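# Set lighting desk channel faders to their taped levels

## Task

Move every channel fader on the lighting desk to the level marked on the tape strip above that fader, and make sure the master fader finishes at the same level it started at.

## Robot and tools

Robot: two UR7e-style arms, left_arm and right_arm, each with a two-finger parallel gripper (80 mm max gap). Each gripper has a wrist camera, cam_left_wrist and cam_right_wrist (896x504 images). left_arm's base sits at about (-0.057, +0.462, +0.017) m and right_arm's at about (+0.044, -0.383, +0.017) m in the scene frame. A camera stand stands behind the arms.

Frames. Scene frame: origin at table height, midway between the arms, +z up, +x out over the table, left_arm on the +y side (image left/right do not match arm names). Reported hand positions, orientations and velocities are in each arm's own base frame. Motion offsets are along the current Hand target's own axes. Gripper axes: fingers point along +z, close along x. end_effector_position is the point between the pads; fingertips extend 9.3 mm past it. The housing is 201 mm long along the closing direction and 46 mm wide, starting 38 mm back from that point. A camera block on a post sticks out about 12 cm toward the gripper's -y side and rotates with it.

Row layout (shared by both motion tools): 18 numbers, each in [-1, 1]. First left_arm: dx, dy, dz, rx, ry, rz, then left gripper position, force_limit, speed; then the same nine for right_arm. Pose numbers are offsets, not poses: they count from that arm's Hand target at the start of the action or move, in the Hand target's axes. Scale: 1.0 = 0.6 m for dx/dy/dz and 180 degrees for the rotation; rx, ry, rz form one rotation vector. Six zeros means no new pose for that arm. Gripper numbers are absolute commands: position +1 fully open, about -0.90 pads touching, -1 to grip; force_limit -1 about 15 N to +1 about 35 N per pad; speed -1 is 5 mm/s to +1 is 100 mm/s. A 0 there is a real command, so always resend the gripper's current values if it should stay put. A new force_limit or speed needs a position change of at least 0.01 to take effect once fingers have stopped.

execute_actions(actions, cameras): actions is a list of actions; each action is a table of up to 15 rows, one per 1/30 s step, with the last row held to step 15. Every row of an action is an offset from the same start pose, not from the previous row; each new action starts from the Hand target then current, so repeating an offset keeps moving. An empty actions list returns images and the full state. cameras: list of names, ["all"], [] or null.

move(target, speed, blend, stop_force, zero, blocking, cameras): straight-line paths toward target, one 18-number row or a list of up to 15 rows; all offsets in a list count from the same starting Hand targets. speed in m/s, 0.002 to 3.6, default 0.25 (rotation up to twice that in rad/s); one number or one per target. blend in m rounds corners in a list; 0 stops at each. stop_force in N, 3 to 120, one value for both arms: an arm's path ends when the wrist sensor feels that much push against its motion, then the arm backs to just before that point and holds there, still pressing a little. Do not rely on it for lighter pushes, for turning grippers, or to leave a contact (omit it when moving off). zero (default true) rezeroes the sensor before the move. blocking=false returns early while the move continues; not allowed with stop_force. Paths do not avoid obstacles or the other arm; no path may take over 10 s. The result adds a move: line: done, off_target, moving, held or fault, plus limits (paced = pose clipped, held = steps withheld by a check).

wait(seconds, cameras): 0 to 3600 s, sends nothing new. stop(cameras): brakes a running move. zoom_image(camera, region [x0,y0,x1,y1] in pixels, at most 504x504): closer look at the latest image. zero_wrist_force(arm): rezero that arm's wrist sensor. read_manual(section): licence texts only. finished_scene(scene): ends the current scene (give its number); call nothing after it in the same reply. The faders must stay correct without the robot.

Results: per arm, end_effector_position (m), quat_wxyz, velocities (omitted when joints are still), Hand target (last commanded pose after clipping; next offsets count from it), joint positions and torques (noisy, offset, never zero), Wrist force/torque in the gripper's axes plus the peak since last shown, gripper width_mm and is_grasped (1 only if something stopped the fingers short). Grippers often settle a little short of the Hand target; send the remaining gap as an offset. Commanded orientation is clipped to 32 degrees from the current one each step.

Avoid: arms are stiff, so commanding even slightly past a firm contact can trigger a fault; use slow approaches. A contact force near 150 N (plus or minus 25) or joint torque at its limit (wrists only about 15-16 N m) stops the arm for 10 s. Any contact between the arms, including one gripper closing on the other's fingers, can fail the task. Do not pass a path close to an arm's own base (the elbow can swing). Keep arms out of long stretched or pushing holds to avoid motor overheating (brakes at 85 °C). Do not hit the desk or knock anything off the table; anything ending up off the table fails the task.

Each tool is called after "Call:" as name(argument=value, ...) on one line, values as JSON.

## Session

Call:
execute_actions(actions=[])

Scene clock: 0.00 s.
left_arm: end_effector_position=(+0.6434, -0.1278, +0.2744) width_mm=79.9 is_grasped=0 end_effector_quat_wxyz=(+0.102, +0.754, +0.625, -0.172) | right_arm: end_effector_position=(+0.2701, +0.5111, +0.3227) width_mm=79.9 is_grasped=0 end_effector_quat_wxyz=(+0.047, -0.305, +0.932, +0.191)
Joint positions: left_arm=[-0.27 -1.145 1.331 -1.725 -1.972 -0.078] | right_arm=[4.403 -1.617 -1.784 -0.942 1.716 -0.914]
Joint velocities: within noise
Joint torques (N m): no reading
Wrist force (N): no reading
Wrist torque (N m): no reading
Wrist force, peak (N): no reading
Hand target: left_arm +0.6434, -0.1278, +0.2744; +0.102, +0.754, +0.625, -0.172 | right_arm +0.2701, +0.5111, +0.3227; +0.047, -0.305, +0.932, +0.191
Tool commands: left_gripper/position=+0.998 left_gripper/force_limit=+1.0 left_gripper/speed=+1.0 right_gripper/position=+0.996 right_gripper/force_limit=+1.0 right_gripper/speed=+1.0

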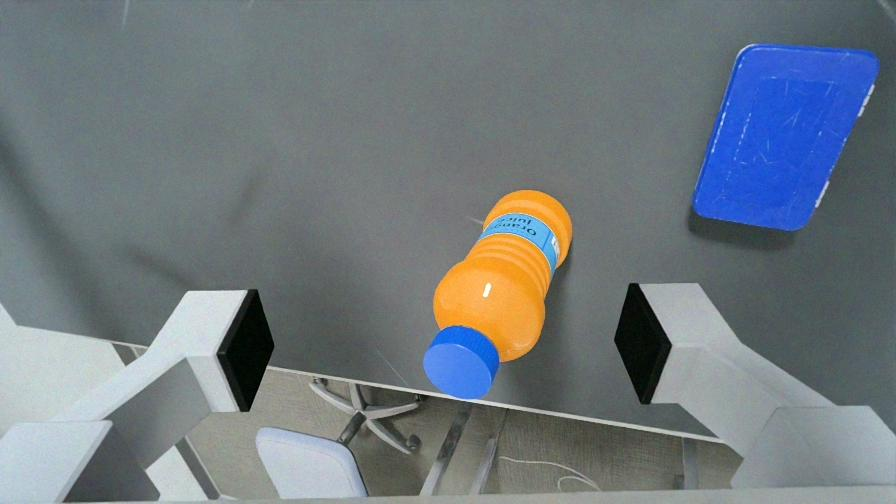

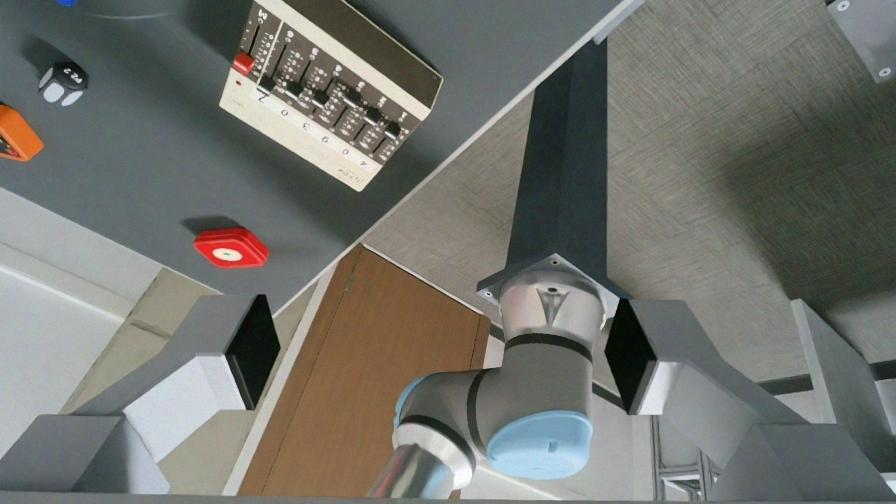

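Call:
zoom_image(camera="cam_right_wrist", region=[210, 0, 450, 200])

Scaled by 2.100 from the camera's image (finer frame: 1280x720).

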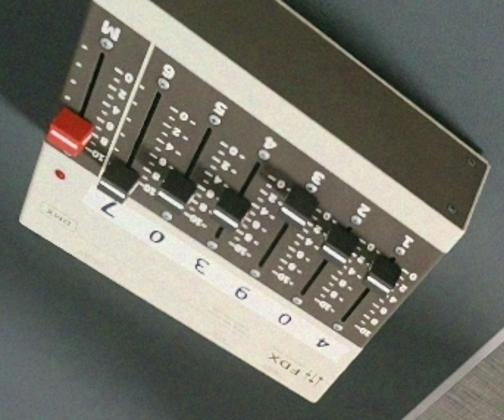

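Call:
move(target=[-0.0213,-0.5567,0.0537,-0.0318,0.1244,-0.0585,0.998,1,1,0.173,-0.23,-0.175,0,0,0,0.996,1,1], speed=0.3, cameras=["cam_left_wrist"])

Scene clock: 49.57 s.
left_arm: end_effector_position=(+0.3104, -0.0856, +0.2705) width_mm=79.9 is_grasped=0 end_effector_quat_wxyz=(+0.000, +0.707, +0.707, +0.000) end_effector_velocity=(-0.001, +0.000, +0.000) end_effector_angular_velocity=(+0.002, +0.001, +0.004) | right_arm: end_effector_position=(+0.2699, +0.3114, +0.3531) width_mm=79.9 is_grasped=0 end_effector_quat_wxyz=(+0.047, -0.305, +0.932, +0.191)
Joint positions: left_arm=[-0.696 -2.048 2.183 -1.705 -1.571 -0.696] | right_arm=[4.213 -1.205 -2.037 -1.133 1.783 -1.095]
Joint velocities: left_arm=[-0.002 -0.002 0.001 0.004 0.001 -0.006] | right_arm=[within noise]
Joint torques (N m): left_arm=[-11.05 -11.46 -16.01 -0.43 0.78 -1.7] | right_arm=[1.89 18.9 34.82 4.26 -1.89 -0.78]
Wrist force (N): left_arm=[-0.7 0.9 0.3] | right_arm=[-0.2 -0.1 -0.2]
Wrist torque (N m): left_arm=[0.16 0.08 0.05] | right_arm=[0.00 0.00 0.02]
Wrist force, peak (N): left_arm=[0.4 3.6 -0.4] | right_arm=[0.5 -1.7 -1.1]
Hand target: left_arm +0.3103, -0.0855, +0.2704; +0.000, +0.707, +0.707, +0.000 | right_arm +0.2699, +0.3113, +0.3532; +0.047, -0.305, +0.932, +0.191
Off the commanded pose: left_arm 0.000 m, 0 deg | right_arm 0.000 m, 0 deg.
move: done

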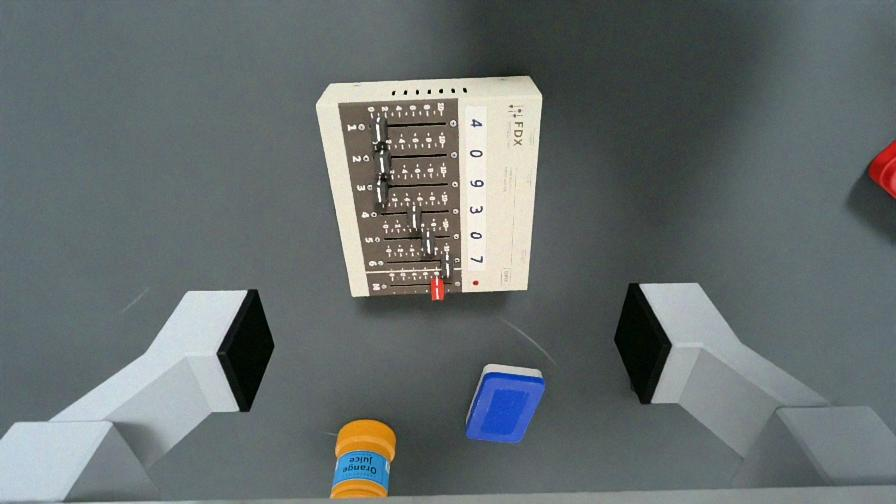

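Call:
zoom_image(camera="cam_left_wrist", region=[310, 70, 550, 310])

Call:
zoom_image(camera="cam_left_wrist", region=[340, 94, 500, 204])

Call:
zoom_image(camera="cam_left_wrist", region=[340, 194, 500, 304])

Scaled by 2.100 from the camera's image (finer frame: 1280x720).

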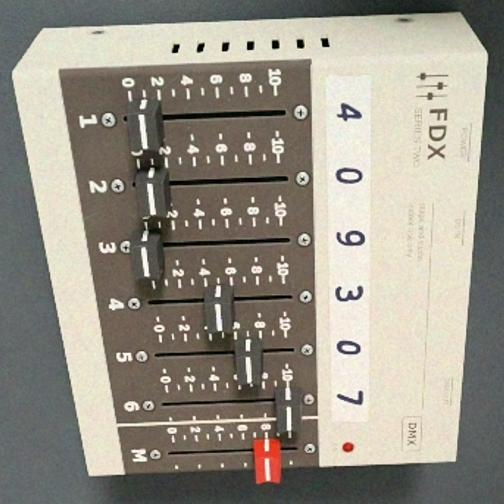

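Scaled by 3.150 from the camera's image (finer frame: 1280x720).

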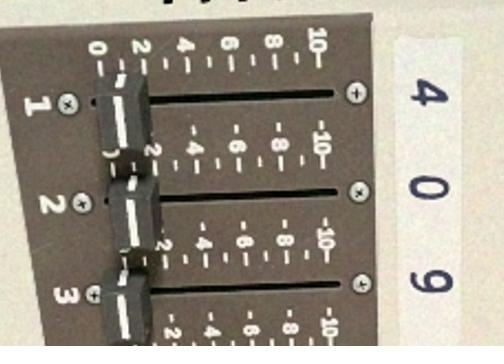

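Scaled by 3.150 from the camera's image (finer frame: 1280x720).

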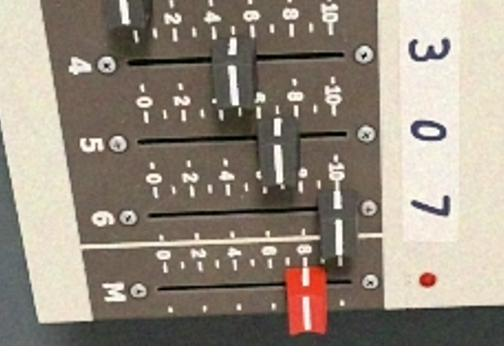

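Call:
move(target=[-0.0075,0.0995,0.1173,0,0,0,0.998,1,1,0,0,0,0,0,0,0.996,1,1], speed=0.2, cameras=["cam_left_wrist"])

Call:
zoom_image(camera="cam_left_wrist", region=[300, 10, 600, 160])

Call:
zoom_image(camera="cam_left_wrist", region=[300, 140, 600, 290])

Scene clock: 65.43 s.
left_arm: end_effector_position=(+0.3699, -0.0899, +0.2000) width_mm=79.9 is_grasped=0 end_effector_quat_wxyz=(-0.001, +0.707, +0.707, +0.000) | right_arm: end_effector_position=(+0.2699, +0.3113, +0.3532) width_mm=79.9 is_grasped=0 end_effector_quat_wxyz=(+0.047, -0.305, +0.932, +0.191)
Joint positions: left_arm=[-0.596 -1.812 2.228 -1.985 -1.571 -0.596] | right_arm=[4.213 -1.205 -2.037 -1.133 1.783 -1.095]
Joint torques (N m): left_arm=[-5.71 -3.33 -31.63 -4.39 -0.79 -0.03] | right_arm=[-11.64 19.31 36.07 0.17 -1.67 -1.06]
Wrist force (N): left_arm=[-0.7 0.9 0.3] | right_arm=[-0.3 0.0 -0.2]
Wrist torque (N m): left_arm=[0.14 0.10 -0.03] | right_arm=[0.00 0.01 0.01]
Wrist force, peak (N): left_arm=[-1.0 2.9 1.8] | right_arm=[-0.7 -0.2 -0.3]
Hand target: left_arm +0.3700, -0.0900, +0.2000; +0.000, +0.707, +0.707, +0.000 | right_arm +0.2699, +0.3113, +0.3532; +0.047, -0.305, +0.932, +0.191
Off the commanded pose: left_arm 0.000 m, 0 deg | right_arm 0.000 m, 0 deg.
move: done

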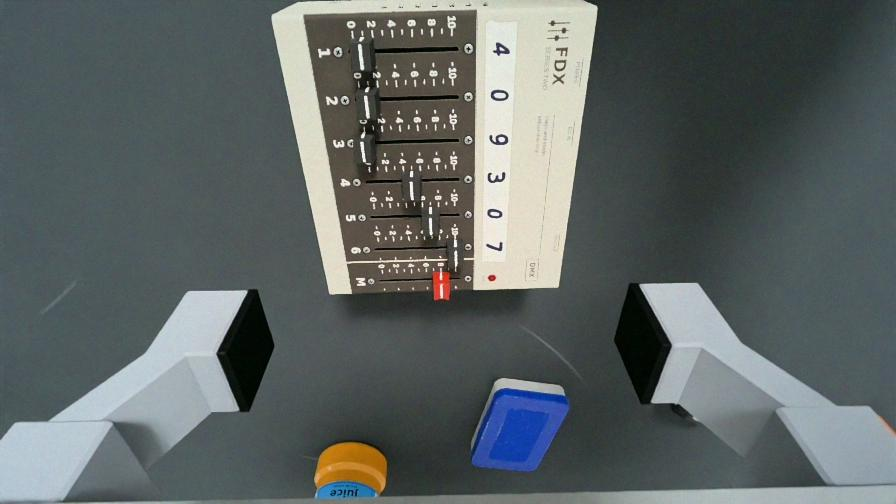

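Scaled by 1.680 from the camera's image (finer frame: 1280x720).

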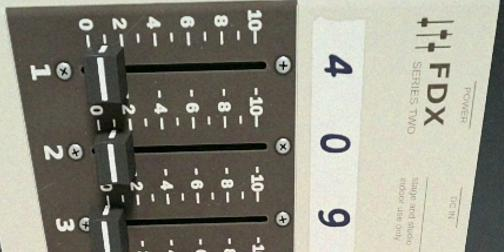

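Scaled by 1.680 from the camera's image (finer frame: 1280x720).

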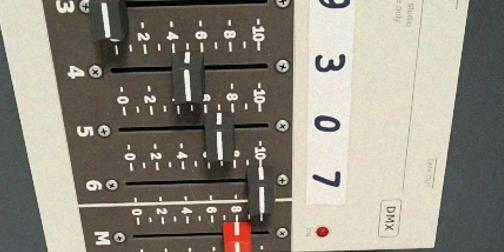

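Call:
move(target=[-0.058,-0.0442,0.1833,0,0,0,-0.3,1,1,0,0,0,0,0,0,0.996,1,1], speed=0.2, cameras=["cam_left_wrist"])

Call:
move(target=[0,0,0.075,0,0,0,-0.3,1,1,0,0,0,0,0,0,0.996,1,1], speed=0.01, stop_force=4, cameras=["cam_left_wrist"])

Scene clock: 101.60 s.
left_arm: end_effector_position=(+0.3434, -0.1247, +0.0901) width_mm=25.4 is_grasped=0 end_effector_quat_wxyz=(+0.000, +0.707, +0.707, +0.000) | right_arm: end_effector_position=(+0.2699, +0.3113, +0.3532) width_mm=79.9 is_grasped=0 end_effector_quat_wxyz=(+0.047, -0.305, +0.932, +0.191)
Joint positions: left_arm=[-0.722 -1.653 2.445 -2.362 -1.571 -0.722] | right_arm=[4.213 -1.205 -2.037 -1.133 1.783 -1.095]
Joint torques (N m): left_arm=[-1.66 -6.29 -10.78 -4.52 2.05 -1.29] | right_arm=[-12.68 18.22 33.83 -0.03 -1.15 -0.97]
Wrist force (N): left_arm=[-0.6 1.0 0.4] | right_arm=[-0.6 -0.2 -0.2]
Wrist torque (N m): left_arm=[0.14 0.04 0.04] | right_arm=[-0.01 0.05 0.02]
Wrist force, peak (N): left_arm=[-1.4 0.0 2.8] | right_arm=[-0.6 0.2 -0.4]
Hand target: left_arm +0.3434, -0.1247, +0.0900; +0.000, +0.707, +0.707, +0.000 | right_arm +0.2699, +0.3113, +0.3532; +0.047, -0.305, +0.932, +0.191
Off the commanded pose: left_arm 0.000 m, 0 deg | right_arm 0.000 m, 0 deg.
move: done

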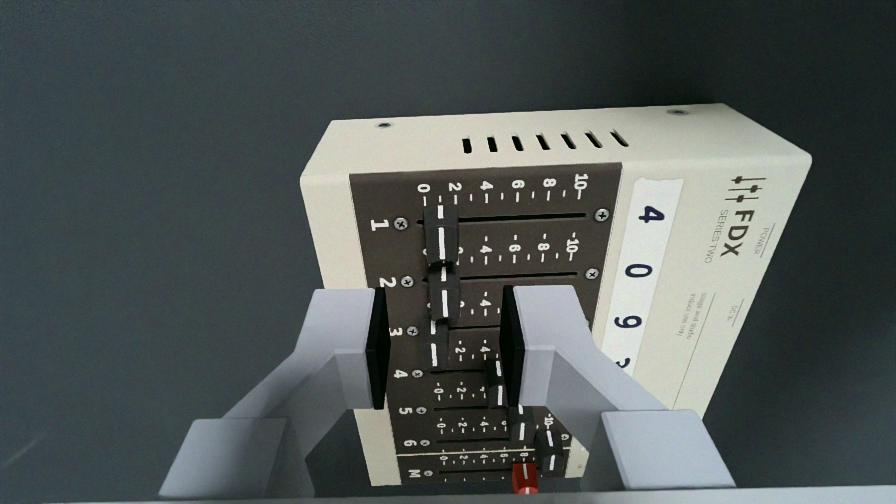

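Scene clock: 106.83 s.
left_arm: end_effector_position=(+0.3433, -0.1247, +0.0487) width_mm=25.4 is_grasped=0 end_effector_quat_wxyz=(+0.000, +0.707, +0.707, +0.000) | right_arm: end_effector_position=(+0.2699, +0.3113, +0.3532) width_mm=79.9 is_grasped=0 end_effector_quat_wxyz=(+0.047, -0.305, +0.932, +0.191)
Joint positions: left_arm=[-0.722 -1.533 2.494 -2.531 -1.571 -0.722] | right_arm=[4.213 -1.205 -2.037 -1.133 1.783 -1.095]
Joint torques (N m): left_arm=[-10.57 -22.69 -24.94 -3.28 1.88 -1.58] | right_arm=[-13.92 19.81 34.37 0.27 -0.78 -1.11]
Wrist force (N): left_arm=[-0.5 1.5 -2.3] | right_arm=[-0.5 0.0 -0.1]
Wrist torque (N m): left_arm=[0.12 -0.04 0.04] | right_arm=[0.00 0.03 0.02]
Wrist force, peak (N): left_arm=[5.3 -6.4 -26.4] | right_arm=[-0.8 -0.1 -0.3]
Hand target: left_arm +0.3433, -0.1247, +0.0487; +0.000, +0.707, +0.707, +0.000 (not the last commanded pose) | right_arm +0.2699, +0.3113, +0.3532; +0.047, -0.305, +0.932, +0.191
Off the commanded pose: left_arm 0.004 m, 0 deg | right_arm 0.000 m, 0 deg.
move: contact (left_arm)

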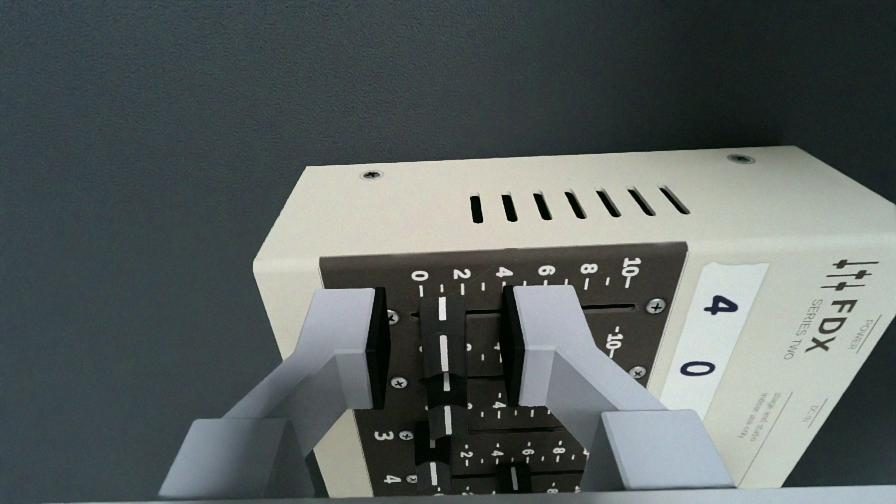

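Call:
move(target=[[0,0,-0.005,0,0,0,-1,-1,-0.3,0,0,0,0,0,0,0.996,1,1],[0.0175,0,-0.005,0,0,0,-1,-1,-0.3,0,0,0,0,0,0,0.996,1,1]], speed=0.06, cameras=["cam_left_wrist"])

Call:
move(target=[[0,0,0,0,0,0,-0.3,-1,0,0,0,0,0,0,0,0.996,1,1],[0,0,-0.0688,0,0,0,-0.3,-1,0,0,0,0,0,0,0,0.996,1,1]], speed=0.1, cameras=["cam_left_wrist"])

Call:
zoom_image(camera="cam_left_wrist", region=[340, 150, 640, 300])

Scene clock: 120.33 s.
left_arm: end_effector_position=(+0.3433, -0.1142, +0.0517) width_mm=9.6 is_grasped=1 end_effector_quat_wxyz=(+0.000, +0.707, +0.707, +0.000) | right_arm: end_effector_position=(+0.2699, +0.3113, +0.3532) width_mm=79.9 is_grasped=0 end_effector_quat_wxyz=(+0.047, -0.305, +0.932, +0.191)
Joint positions: left_arm=[-0.698 -1.551 2.5 -2.519 -1.571 -0.698] | right_arm=[4.213 -1.205 -2.037 -1.133 1.783 -1.095]
Joint torques (N m): left_arm=[-9.83 -6.75 -26.07 -1.68 -0.18 -1.58] | right_arm=[-12.77 19.16 34.3 0 -0.4 -1.19]
Wrist force (N): left_arm=[0.5 -0.6 -2.6] | right_arm=[-0.5 -0.3 0.0]
Wrist torque (N m): left_arm=[0.13 0.07 -0.06] | right_arm=[-0.03 0.05 0.02]
Wrist force, peak (N): left_arm=[-2.4 1.4 -4.0] | right_arm=[-0.7 -0.1 -0.3]
Hand target: left_arm +0.3433, -0.1142, +0.0517; +0.000, +0.707, +0.707, +0.000 | right_arm +0.2699, +0.3113, +0.3532; +0.047, -0.305, +0.932, +0.191
Off the commanded pose: left_arm 0.000 m, 0 deg | right_arm 0.000 m, 0 deg.
move: done

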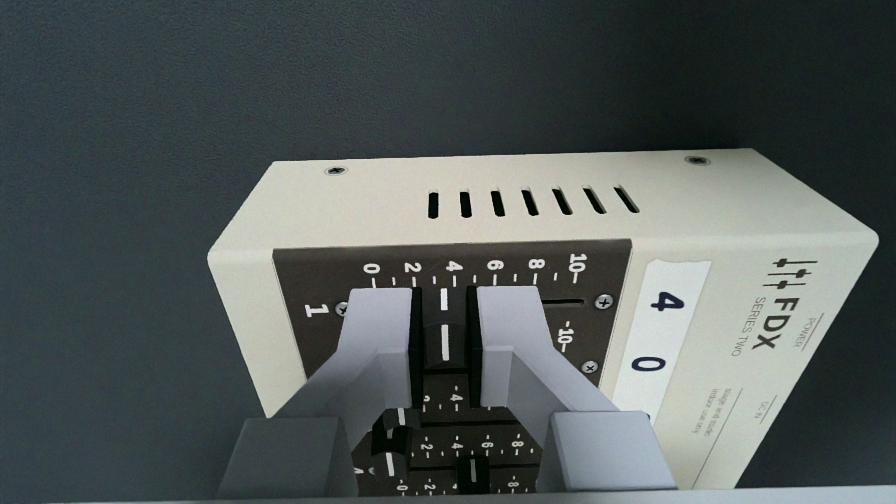

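Scene clock: 121.73 s.
left_arm: end_effector_position=(+0.3434, -0.1143, +0.0930) width_mm=25.4 is_grasped=0 end_effector_quat_wxyz=(+0.000, +0.707, +0.707, +0.000) | right_arm: end_effector_position=(+0.2699, +0.3113, +0.3532) width_mm=79.9 is_grasped=0 end_effector_quat_wxyz=(+0.047, -0.305, +0.932, +0.191)
Joint positions: left_arm=[-0.698 -1.67 2.449 -2.349 -1.571 -0.698] | right_arm=[4.213 -1.205 -2.037 -1.133 1.783 -1.095]
Joint torques (N m): left_arm=[-5.84 -20.7 -11.64 -0.41 -0.12 -1.66] | right_arm=[-14.05 19.24 34.3 0.02 -0.29 -1.11]
Wrist force (N): left_arm=[-0.8 1.1 0.6] | right_arm=[-0.3 -0.2 -0.2]
Wrist torque (N m): left_arm=[0.14 0.06 -0.06] | right_arm=[-0.01 0.01 0.01]
Wrist force, peak (N): left_arm=[0.4 -0.9 -2.4] | right_arm=[-0.5 -0.3 -0.2]
Hand target: left_arm +0.3434, -0.1142, +0.0930; +0.000, +0.707, +0.707, +0.000 | right_arm +0.2699, +0.3113, +0.3532; +0.047, -0.305, +0.932, +0.191
Off the commanded pose: left_arm 0.000 m, 0 deg | right_arm 0.000 m, 0 deg.
move: done

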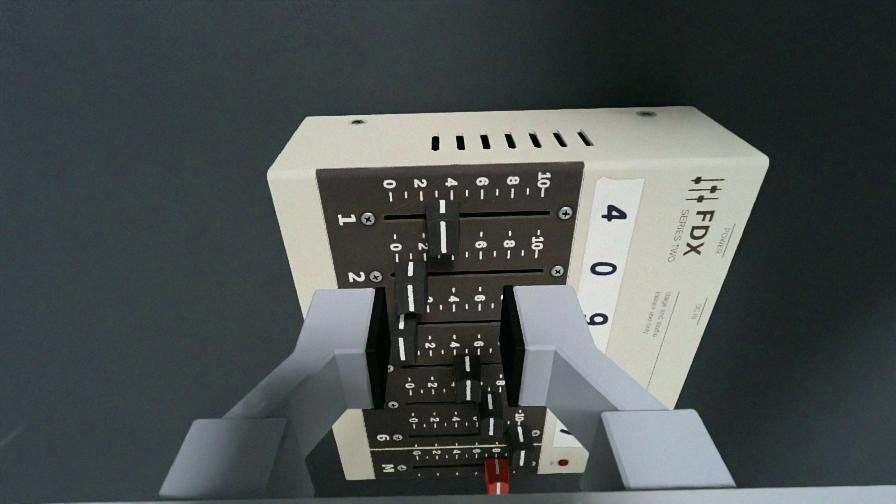

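Scaled by 1.680 from the camera's image (finer frame: 1280x720).

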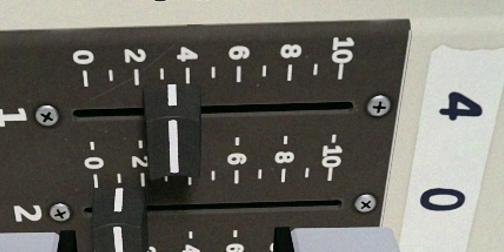

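Call:
move(target=[[-0.0172,0.0397,0.025,0,0,0,-0.3,-1,0.3,0,0,0,0,0,0,0.996,1,1],[-0.0172,0.0397,0.0692,0,0,0,-0.3,-1,0.3,0,0,0,0,0,0,0.996,1,1],[-0.0172,0.0397,0.0692,0,0,0,-1,-1,0.3,0,0,0,0,0,0,0.996,1,1],[-0.0247,0.0397,0.0692,0,0,0,-1,-1,0.3,0,0,0,0,0,0,0.996,1,1],[-0.0247,0.0397,0.0692,0,0,0,-0.3,-1,0.3,0,0,0,0,0,0,0.996,1,1],[-0.0247,0.0397,0.025,0,0,0,-0.3,-1,0.3,0,0,0,0,0,0,0.996,1,1],[-0.0188,0.0773,0.025,0,0,0,-0.3,-1,0.3,0,0,0,0,0,0,0.996,1,1],[-0.0188,0.0773,0.0692,0,0,0,-0.3,-1,0.3,0,0,0,0,0,0,0.996,1,1],[-0.0188,0.0773,0.0692,0,0,0,-1,-1,0.3,0,0,0,0,0,0,0.996,1,1],[0.0432,0.0773,0.0692,0,0,0,-1,-1,0.3,0,0,0,0,0,0,0.996,1,1],[0.0432,0.0773,0.0692,0,0,0,-0.3,-1,0.3,0,0,0,0,0,0,0.996,1,1],[0.0432,0.0773,0.0,0,0,0,-0.3,-1,0.3,0,0,0,0,0,0,0.996,1,1]], speed=0.1, blend=[0.005,0,0,0,0,0.005,0.005,0,0,0,0,0], cameras=["cam_left_wrist"])

Call:
zoom_image(camera="cam_left_wrist", region=[240, 120, 600, 300])

Scene clock: 167.17 s.
left_arm: end_effector_position=(+0.3898, -0.0883, +0.0930) width_mm=25.4 is_grasped=0 end_effector_quat_wxyz=(+0.000, +0.707, +0.707, +0.000) | right_arm: end_effector_position=(+0.2699, +0.3113, +0.3532) width_mm=79.9 is_grasped=0 end_effector_quat_wxyz=(+0.047, -0.305, +0.932, +0.191)
Joint positions: left_arm=[-0.563 -1.57 2.357 -2.357 -1.571 -0.563] | right_arm=[4.213 -1.205 -2.037 -1.133 1.783 -1.095]
Joint torques (N m): left_arm=[-5.27 -24.06 -10.22 -0.5 -1.28 -1.77] | right_arm=[-11.95 18.53 34.93 0.35 0.24 -1.24]
Wrist force (N): left_arm=[-0.6 0.7 0.7] | right_arm=[-0.4 -0.1 -0.4]
Wrist torque (N m): left_arm=[0.07 0.07 -0.06] | right_arm=[-0.01 0.03 0.02]
Wrist force, peak (N): left_arm=[-1.7 -10.3 -2.8] | right_arm=[-0.5 -0.2 -0.7]
Hand target: left_arm +0.3898, -0.0883, +0.0930; +0.000, +0.707, +0.707, +0.000 | right_arm +0.2699, +0.3113, +0.3532; +0.047, -0.305, +0.932, +0.191
Off the commanded pose: left_arm 0.000 m, 0 deg | right_arm 0.000 m, 0 deg.
move: done

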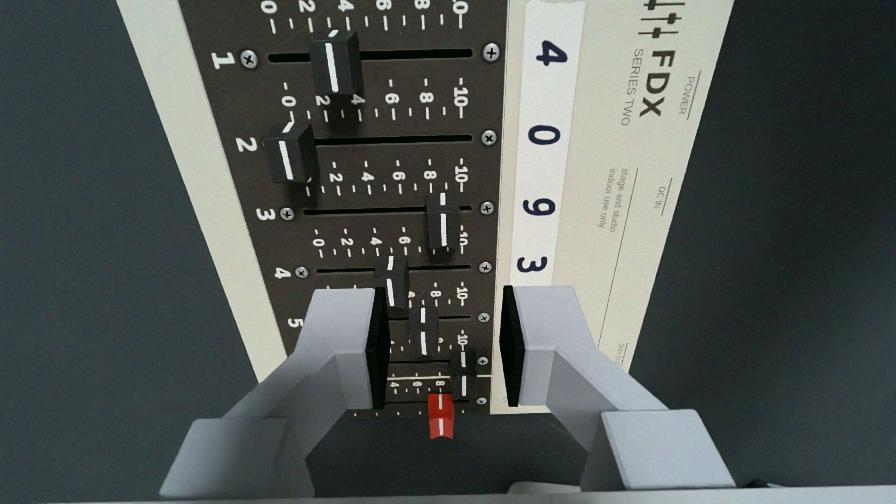

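Scaled by 1.400 from the camera's image (finer frame: 1280x720).

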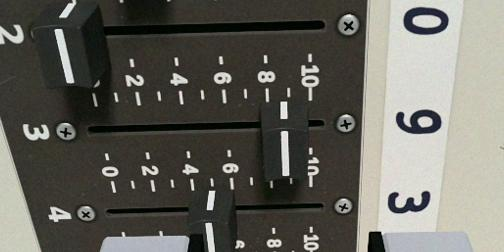

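Call:
move(target=[[0,0,0.0692,0,0,0,-0.3,-1,0.3,0,0,0,0,0,0,0.996,1,1],[0,0,0.0692,0,0,0,-1,-1,0.3,0,0,0,0,0,0,0.996,1,1],[0.0022,0,0.0692,0,0,0,-1,-1,0.3,0,0,0,0,0,0,0.996,1,1],[0.0022,0,0.0692,0,0,0,-0.3,-1,0.3,0,0,0,0,0,0,0.996,1,1],[0.0022,0,0.025,0,0,0,-0.3,-1,0.3,0,0,0,0,0,0,0.996,1,1],[-0.0278,0.0375,0.025,0,0,0,-0.3,-1,0.3,0,0,0,0,0,0,0.996,1,1],[-0.0278,0.0375,0.0692,0,0,0,-0.3,-1,0.3,0,0,0,0,0,0,0.996,1,1],[-0.0278,0.0375,0.0692,0,0,0,-1,-1,0.3,0,0,0,0,0,0,0.996,1,1],[-0.0422,0.0375,0.0692,0,0,0,-1,-1,0.3,0,0,0,0,0,0,0.996,1,1],[-0.0422,0.0375,0.0692,0,0,0,-0.3,-1,0.3,0,0,0,0,0,0,0.996,1,1],[-0.0422,0.0375,0.0,0,0,0,-0.3,-1,0.3,0,0,0,0,0,0,0.996,1,1]], speed=0.12, blend=[0,0,0,0,0.005,0.005,0,0,0,0,0], cameras=["cam_left_wrist"])

Call:
zoom_image(camera="cam_left_wrist", region=[240, 100, 600, 300])

Scene clock: 192.90 s.
left_arm: end_effector_position=(+0.4123, -0.1136, +0.0930) width_mm=25.4 is_grasped=0 end_effector_quat_wxyz=(+0.000, +0.707, +0.707, +0.000) end_effector_velocity=(-0.001, +0.000, +0.000) end_effector_angular_velocity=(+0.003, +0.004, -0.001) | right_arm: end_effector_position=(+0.2699, +0.3113, +0.3532) width_mm=79.9 is_grasped=0 end_effector_quat_wxyz=(+0.047, -0.305, +0.932, +0.191)
Joint positions: left_arm=[-0.586 -1.503 2.286 -2.353 -1.571 -0.586] | right_arm=[4.213 -1.205 -2.037 -1.133 1.783 -1.095]
Joint velocities: left_arm=[-0.001 0 0 0.005 0 0] | right_arm=[within noise]
Joint torques (N m): left_arm=[-7.87 -28.81 -11.38 -0.55 -1.54 0.96] | right_arm=[-12.74 19.16 34.28 0.23 1.19 -0.91]
Wrist force (N): left_arm=[-0.6 0.8 0.7] | right_arm=[-0.6 -0.1 -0.3]
Wrist torque (N m): left_arm=[0.10 0.07 0.04] | right_arm=[-0.01 0.05 0.02]
Wrist force, peak (N): left_arm=[3.0 -3.8 -2.5] | right_arm=[-0.8 -0.1 -0.3]
Hand target: left_arm +0.4123, -0.1136, +0.0930; +0.000, +0.707, +0.707, +0.000 | right_arm +0.2699, +0.3113, +0.3532; +0.047, -0.305, +0.932, +0.191
Off the commanded pose: left_arm 0.000 m, 0 deg | right_arm 0.000 m, 0 deg.
move: done

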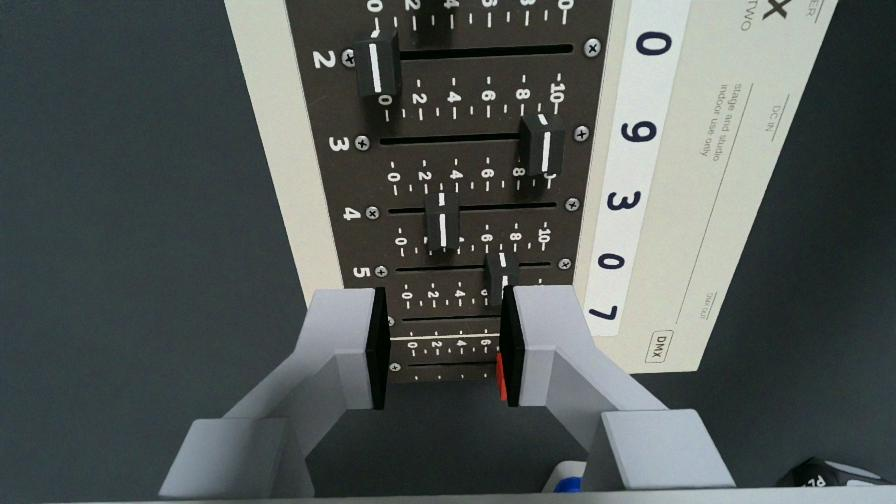

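Scaled by 1.400 from the camera's image (finer frame: 1280x720).

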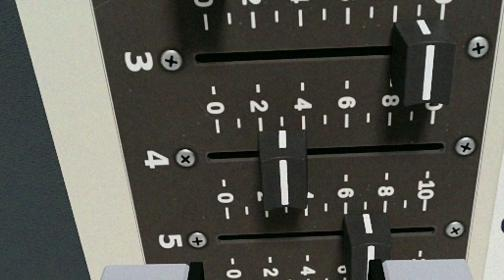

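Call:
move(target=[[0.031,0.0377,0.025,0,0,0,-0.3,-1,0.3,0,0,0,0,0,0,0.996,1,1],[0.031,0.0377,0.0692,0,0,0,-0.3,-1,0.3,0,0,0,0,0,0,0.996,1,1],[0.031,0.0377,0.0692,0,0,0,-1,-1,0.3,0,0,0,0,0,0,0.996,1,1],[-0.0213,0.0377,0.0692,0,0,0,-1,-1,0.3,0,0,0,0,0,0,0.996,1,1],[-0.0213,0.0377,0.0692,0,0,0,-0.3,-1,0.3,0,0,0,0,0,0,0.996,1,1],[-0.0213,0.0377,0.025,0,0,0,-0.3,-1,0.3,0,0,0,0,0,0,0.996,1,1],[0.0535,0.0752,0.025,0,0,0,-0.3,-1,0.3,0,0,0,0,0,0,0.996,1,1],[0.0535,0.0752,0.0692,0,0,0,-0.3,-1,0.3,0,0,0,0,0,0,0.996,1,1],[0.0535,0.0752,0.0692,0,0,0,-1,-1,0.3,0,0,0,0,0,0,0.996,1,1],[0.0323,0.0752,0.0692,0,0,0,-1,-1,0.3,0,0,0,0,0,0,0.996,1,1],[0.0323,0.0752,0.0692,0,0,0,-0.3,-1,0.3,0,0,0,0,0,0,0.996,1,1],[0.0323,0.0752,-0.05,0,0,0,-0.3,-1,0.3,0,0,0,0,0,0,0.996,1,1]], speed=0.15, blend=[0.005,0,0,0,0,0.005,0.005,0,0,0,0,0], cameras=["cam_left_wrist"])

Call:
zoom_image(camera="cam_left_wrist", region=[260, 20, 560, 190])

Call:
zoom_image(camera="cam_left_wrist", region=[300, 130, 560, 290])

Scene clock: 209.73 s.
left_arm: end_effector_position=(+0.4574, -0.0943, +0.1229) width_mm=25.4 is_grasped=0 end_effector_quat_wxyz=(+0.000, +0.707, +0.707, +0.000) | right_arm: end_effector_position=(+0.2699, +0.3113, +0.3532) width_mm=79.9 is_grasped=0 end_effector_quat_wxyz=(+0.047, -0.305, +0.932, +0.191)
Joint positions: left_arm=[-0.493 -1.471 2.148 -2.247 -1.571 -0.493] | right_arm=[4.213 -1.205 -2.037 -1.133 1.783 -1.095]
Joint torques (N m): left_arm=[-3.49 -31.05 -16.7 -0.45 1.48 -1.29] | right_arm=[-12.25 17.65 35.38 0.18 1.95 -1.3]
Wrist force (N): left_arm=[-0.8 0.8 0.6] | right_arm=[-0.5 -0.1 0.1]
Wrist torque (N m): left_arm=[0.13 0.13 0.05] | right_arm=[-0.01 0.03 0.02]
Wrist force, peak (N): left_arm=[2.9 -4.5 -4.3] | right_arm=[-0.6 -0.3 -0.3]
Hand target: left_arm +0.4574, -0.0943, +0.1230; +0.000, +0.707, +0.707, +0.000 | right_arm +0.2699, +0.3113, +0.3532; +0.047, -0.305, +0.932, +0.191
Off the commanded pose: left_arm 0.000 m, 0 deg | right_arm 0.000 m, 0 deg.
move: done

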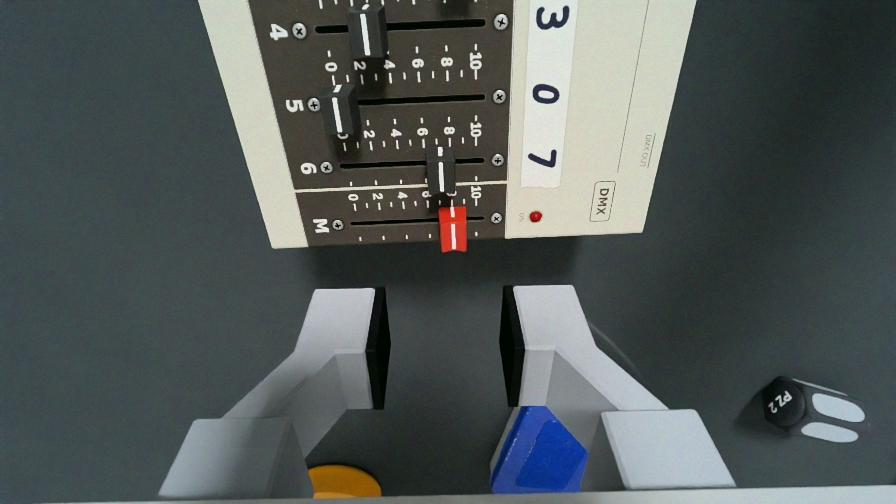

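Scaled by 1.680 from the camera's image (finer frame: 1280x720).

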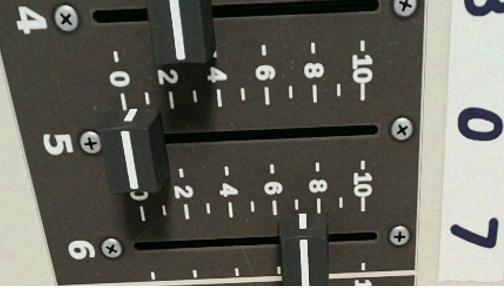

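Scaled by 1.938 from the camera's image (finer frame: 1280x720).

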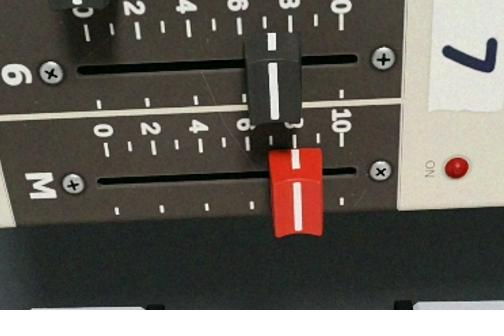

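Call:
move(target=[[0,0,0.119,0,0,0,-0.3,-1,0.3,0,0,0,0,0,0,0.996,1,1],[0,0,0.119,0,0,0,-1,-1,0.3,0,0,0,0,0,0,0.996,1,1],[-0.0017,0,0.119,0,0,0,-1,-1,0.3,0,0,0,0,0,0,0.996,1,1],[-0.0017,0,0.119,0,0,0,-0.3,-1,0.3,0,0,0,0,0,0,0.996,1,1],[-0.0017,0,0.075,0,0,0,-0.3,-1,0.3,0,0,0,0,0,0,0.996,1,1],[-0.0335,-0.1878,0.075,0,0,0,-0.3,-1,0.3,0,0,0,0,0,0,0.996,1,1],[-0.0335,-0.1878,0.119,0,0,0,-0.3,-1,0.3,0,0,0,0,0,0,0.996,1,1],[-0.0335,-0.1878,0.119,0,0,0,-1,-1,0.3,0,0,0,0,0,0,0.996,1,1],[-0.0282,-0.1878,0.119,0,0,0,-1,-1,0.3,0,0,0,0,0,0,0.996,1,1],[-0.0282,-0.1878,0.119,0,0,0,-0.3,-1,0.3,0,0,0,0,0,0,0.996,1,1],[-0.0282,-0.1878,-0.05,0,0,0,-0.3,-1,0.3,0,0,0,0,0,0,0.996,1,1]], speed=0.15, blend=[0,0,0,0,0.005,0.005,0,0,0,0,0], cameras=["cam_left_wrist"])

Call:
zoom_image(camera="cam_left_wrist", region=[320, 130, 600, 300])

Scene clock: 228.03 s.
left_arm: end_effector_position=(+0.3447, -0.1112, +0.1530) width_mm=25.4 is_grasped=0 end_effector_quat_wxyz=(+0.000, +0.707, +0.707, +0.000) | right_arm: end_effector_position=(+0.2699, +0.3113, +0.3532) width_mm=79.9 is_grasped=0 end_effector_quat_wxyz=(+0.047, -0.305, +0.932, +0.191)
Joint positions: left_arm=[-0.689 -1.799 2.354 -2.125 -1.571 -0.689] | right_arm=[4.213 -1.205 -2.037 -1.133 1.783 -1.095]
Joint torques (N m): left_arm=[-10.95 -17.58 -25.79 -0.2 0.56 -1.24] | right_arm=[-12.41 18.59 34.19 0.23 1.96 -1.17]
Wrist force (N): left_arm=[-0.8 1.0 0.6] | right_arm=[-0.4 0.1 -0.3]
Wrist torque (N m): left_arm=[0.15 0.09 0.05] | right_arm=[0.02 0.02 0.02]
Wrist force, peak (N): left_arm=[-0.4 3.3 -2.1] | right_arm=[-0.8 0.1 -0.3]
Hand target: left_arm +0.3447, -0.1112, +0.1530; +0.000, +0.707, +0.707, +0.000 | right_arm +0.2699, +0.3113, +0.3532; +0.047, -0.305, +0.932, +0.191
Off the commanded pose: left_arm 0.000 m, 0 deg | right_arm 0.000 m, 0 deg.
move: done

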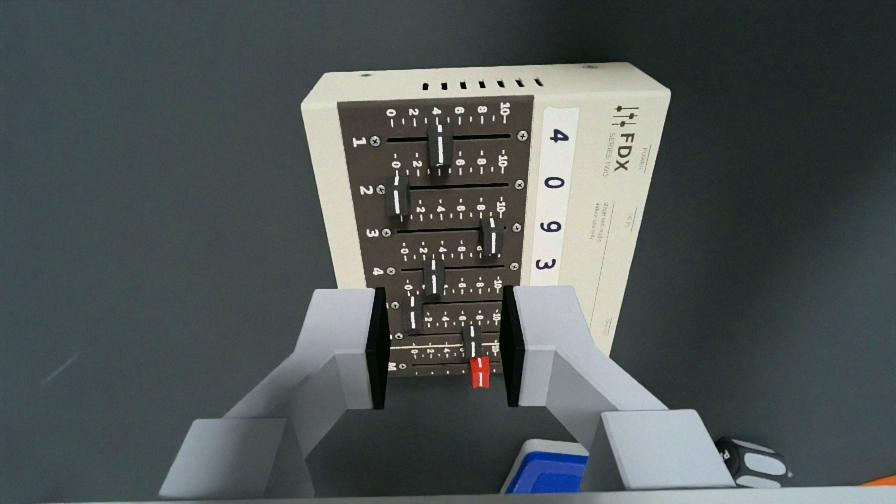

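Scaled by 1.800 from the camera's image (finer frame: 1280x720).

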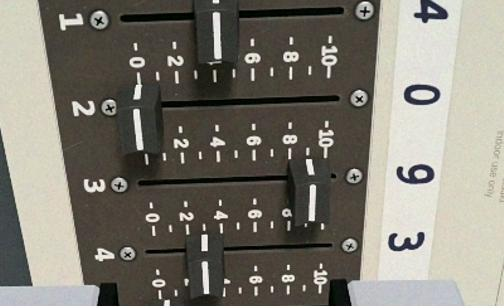

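Call:
finished_scene(scene=1)

The scene is finished: the task was done.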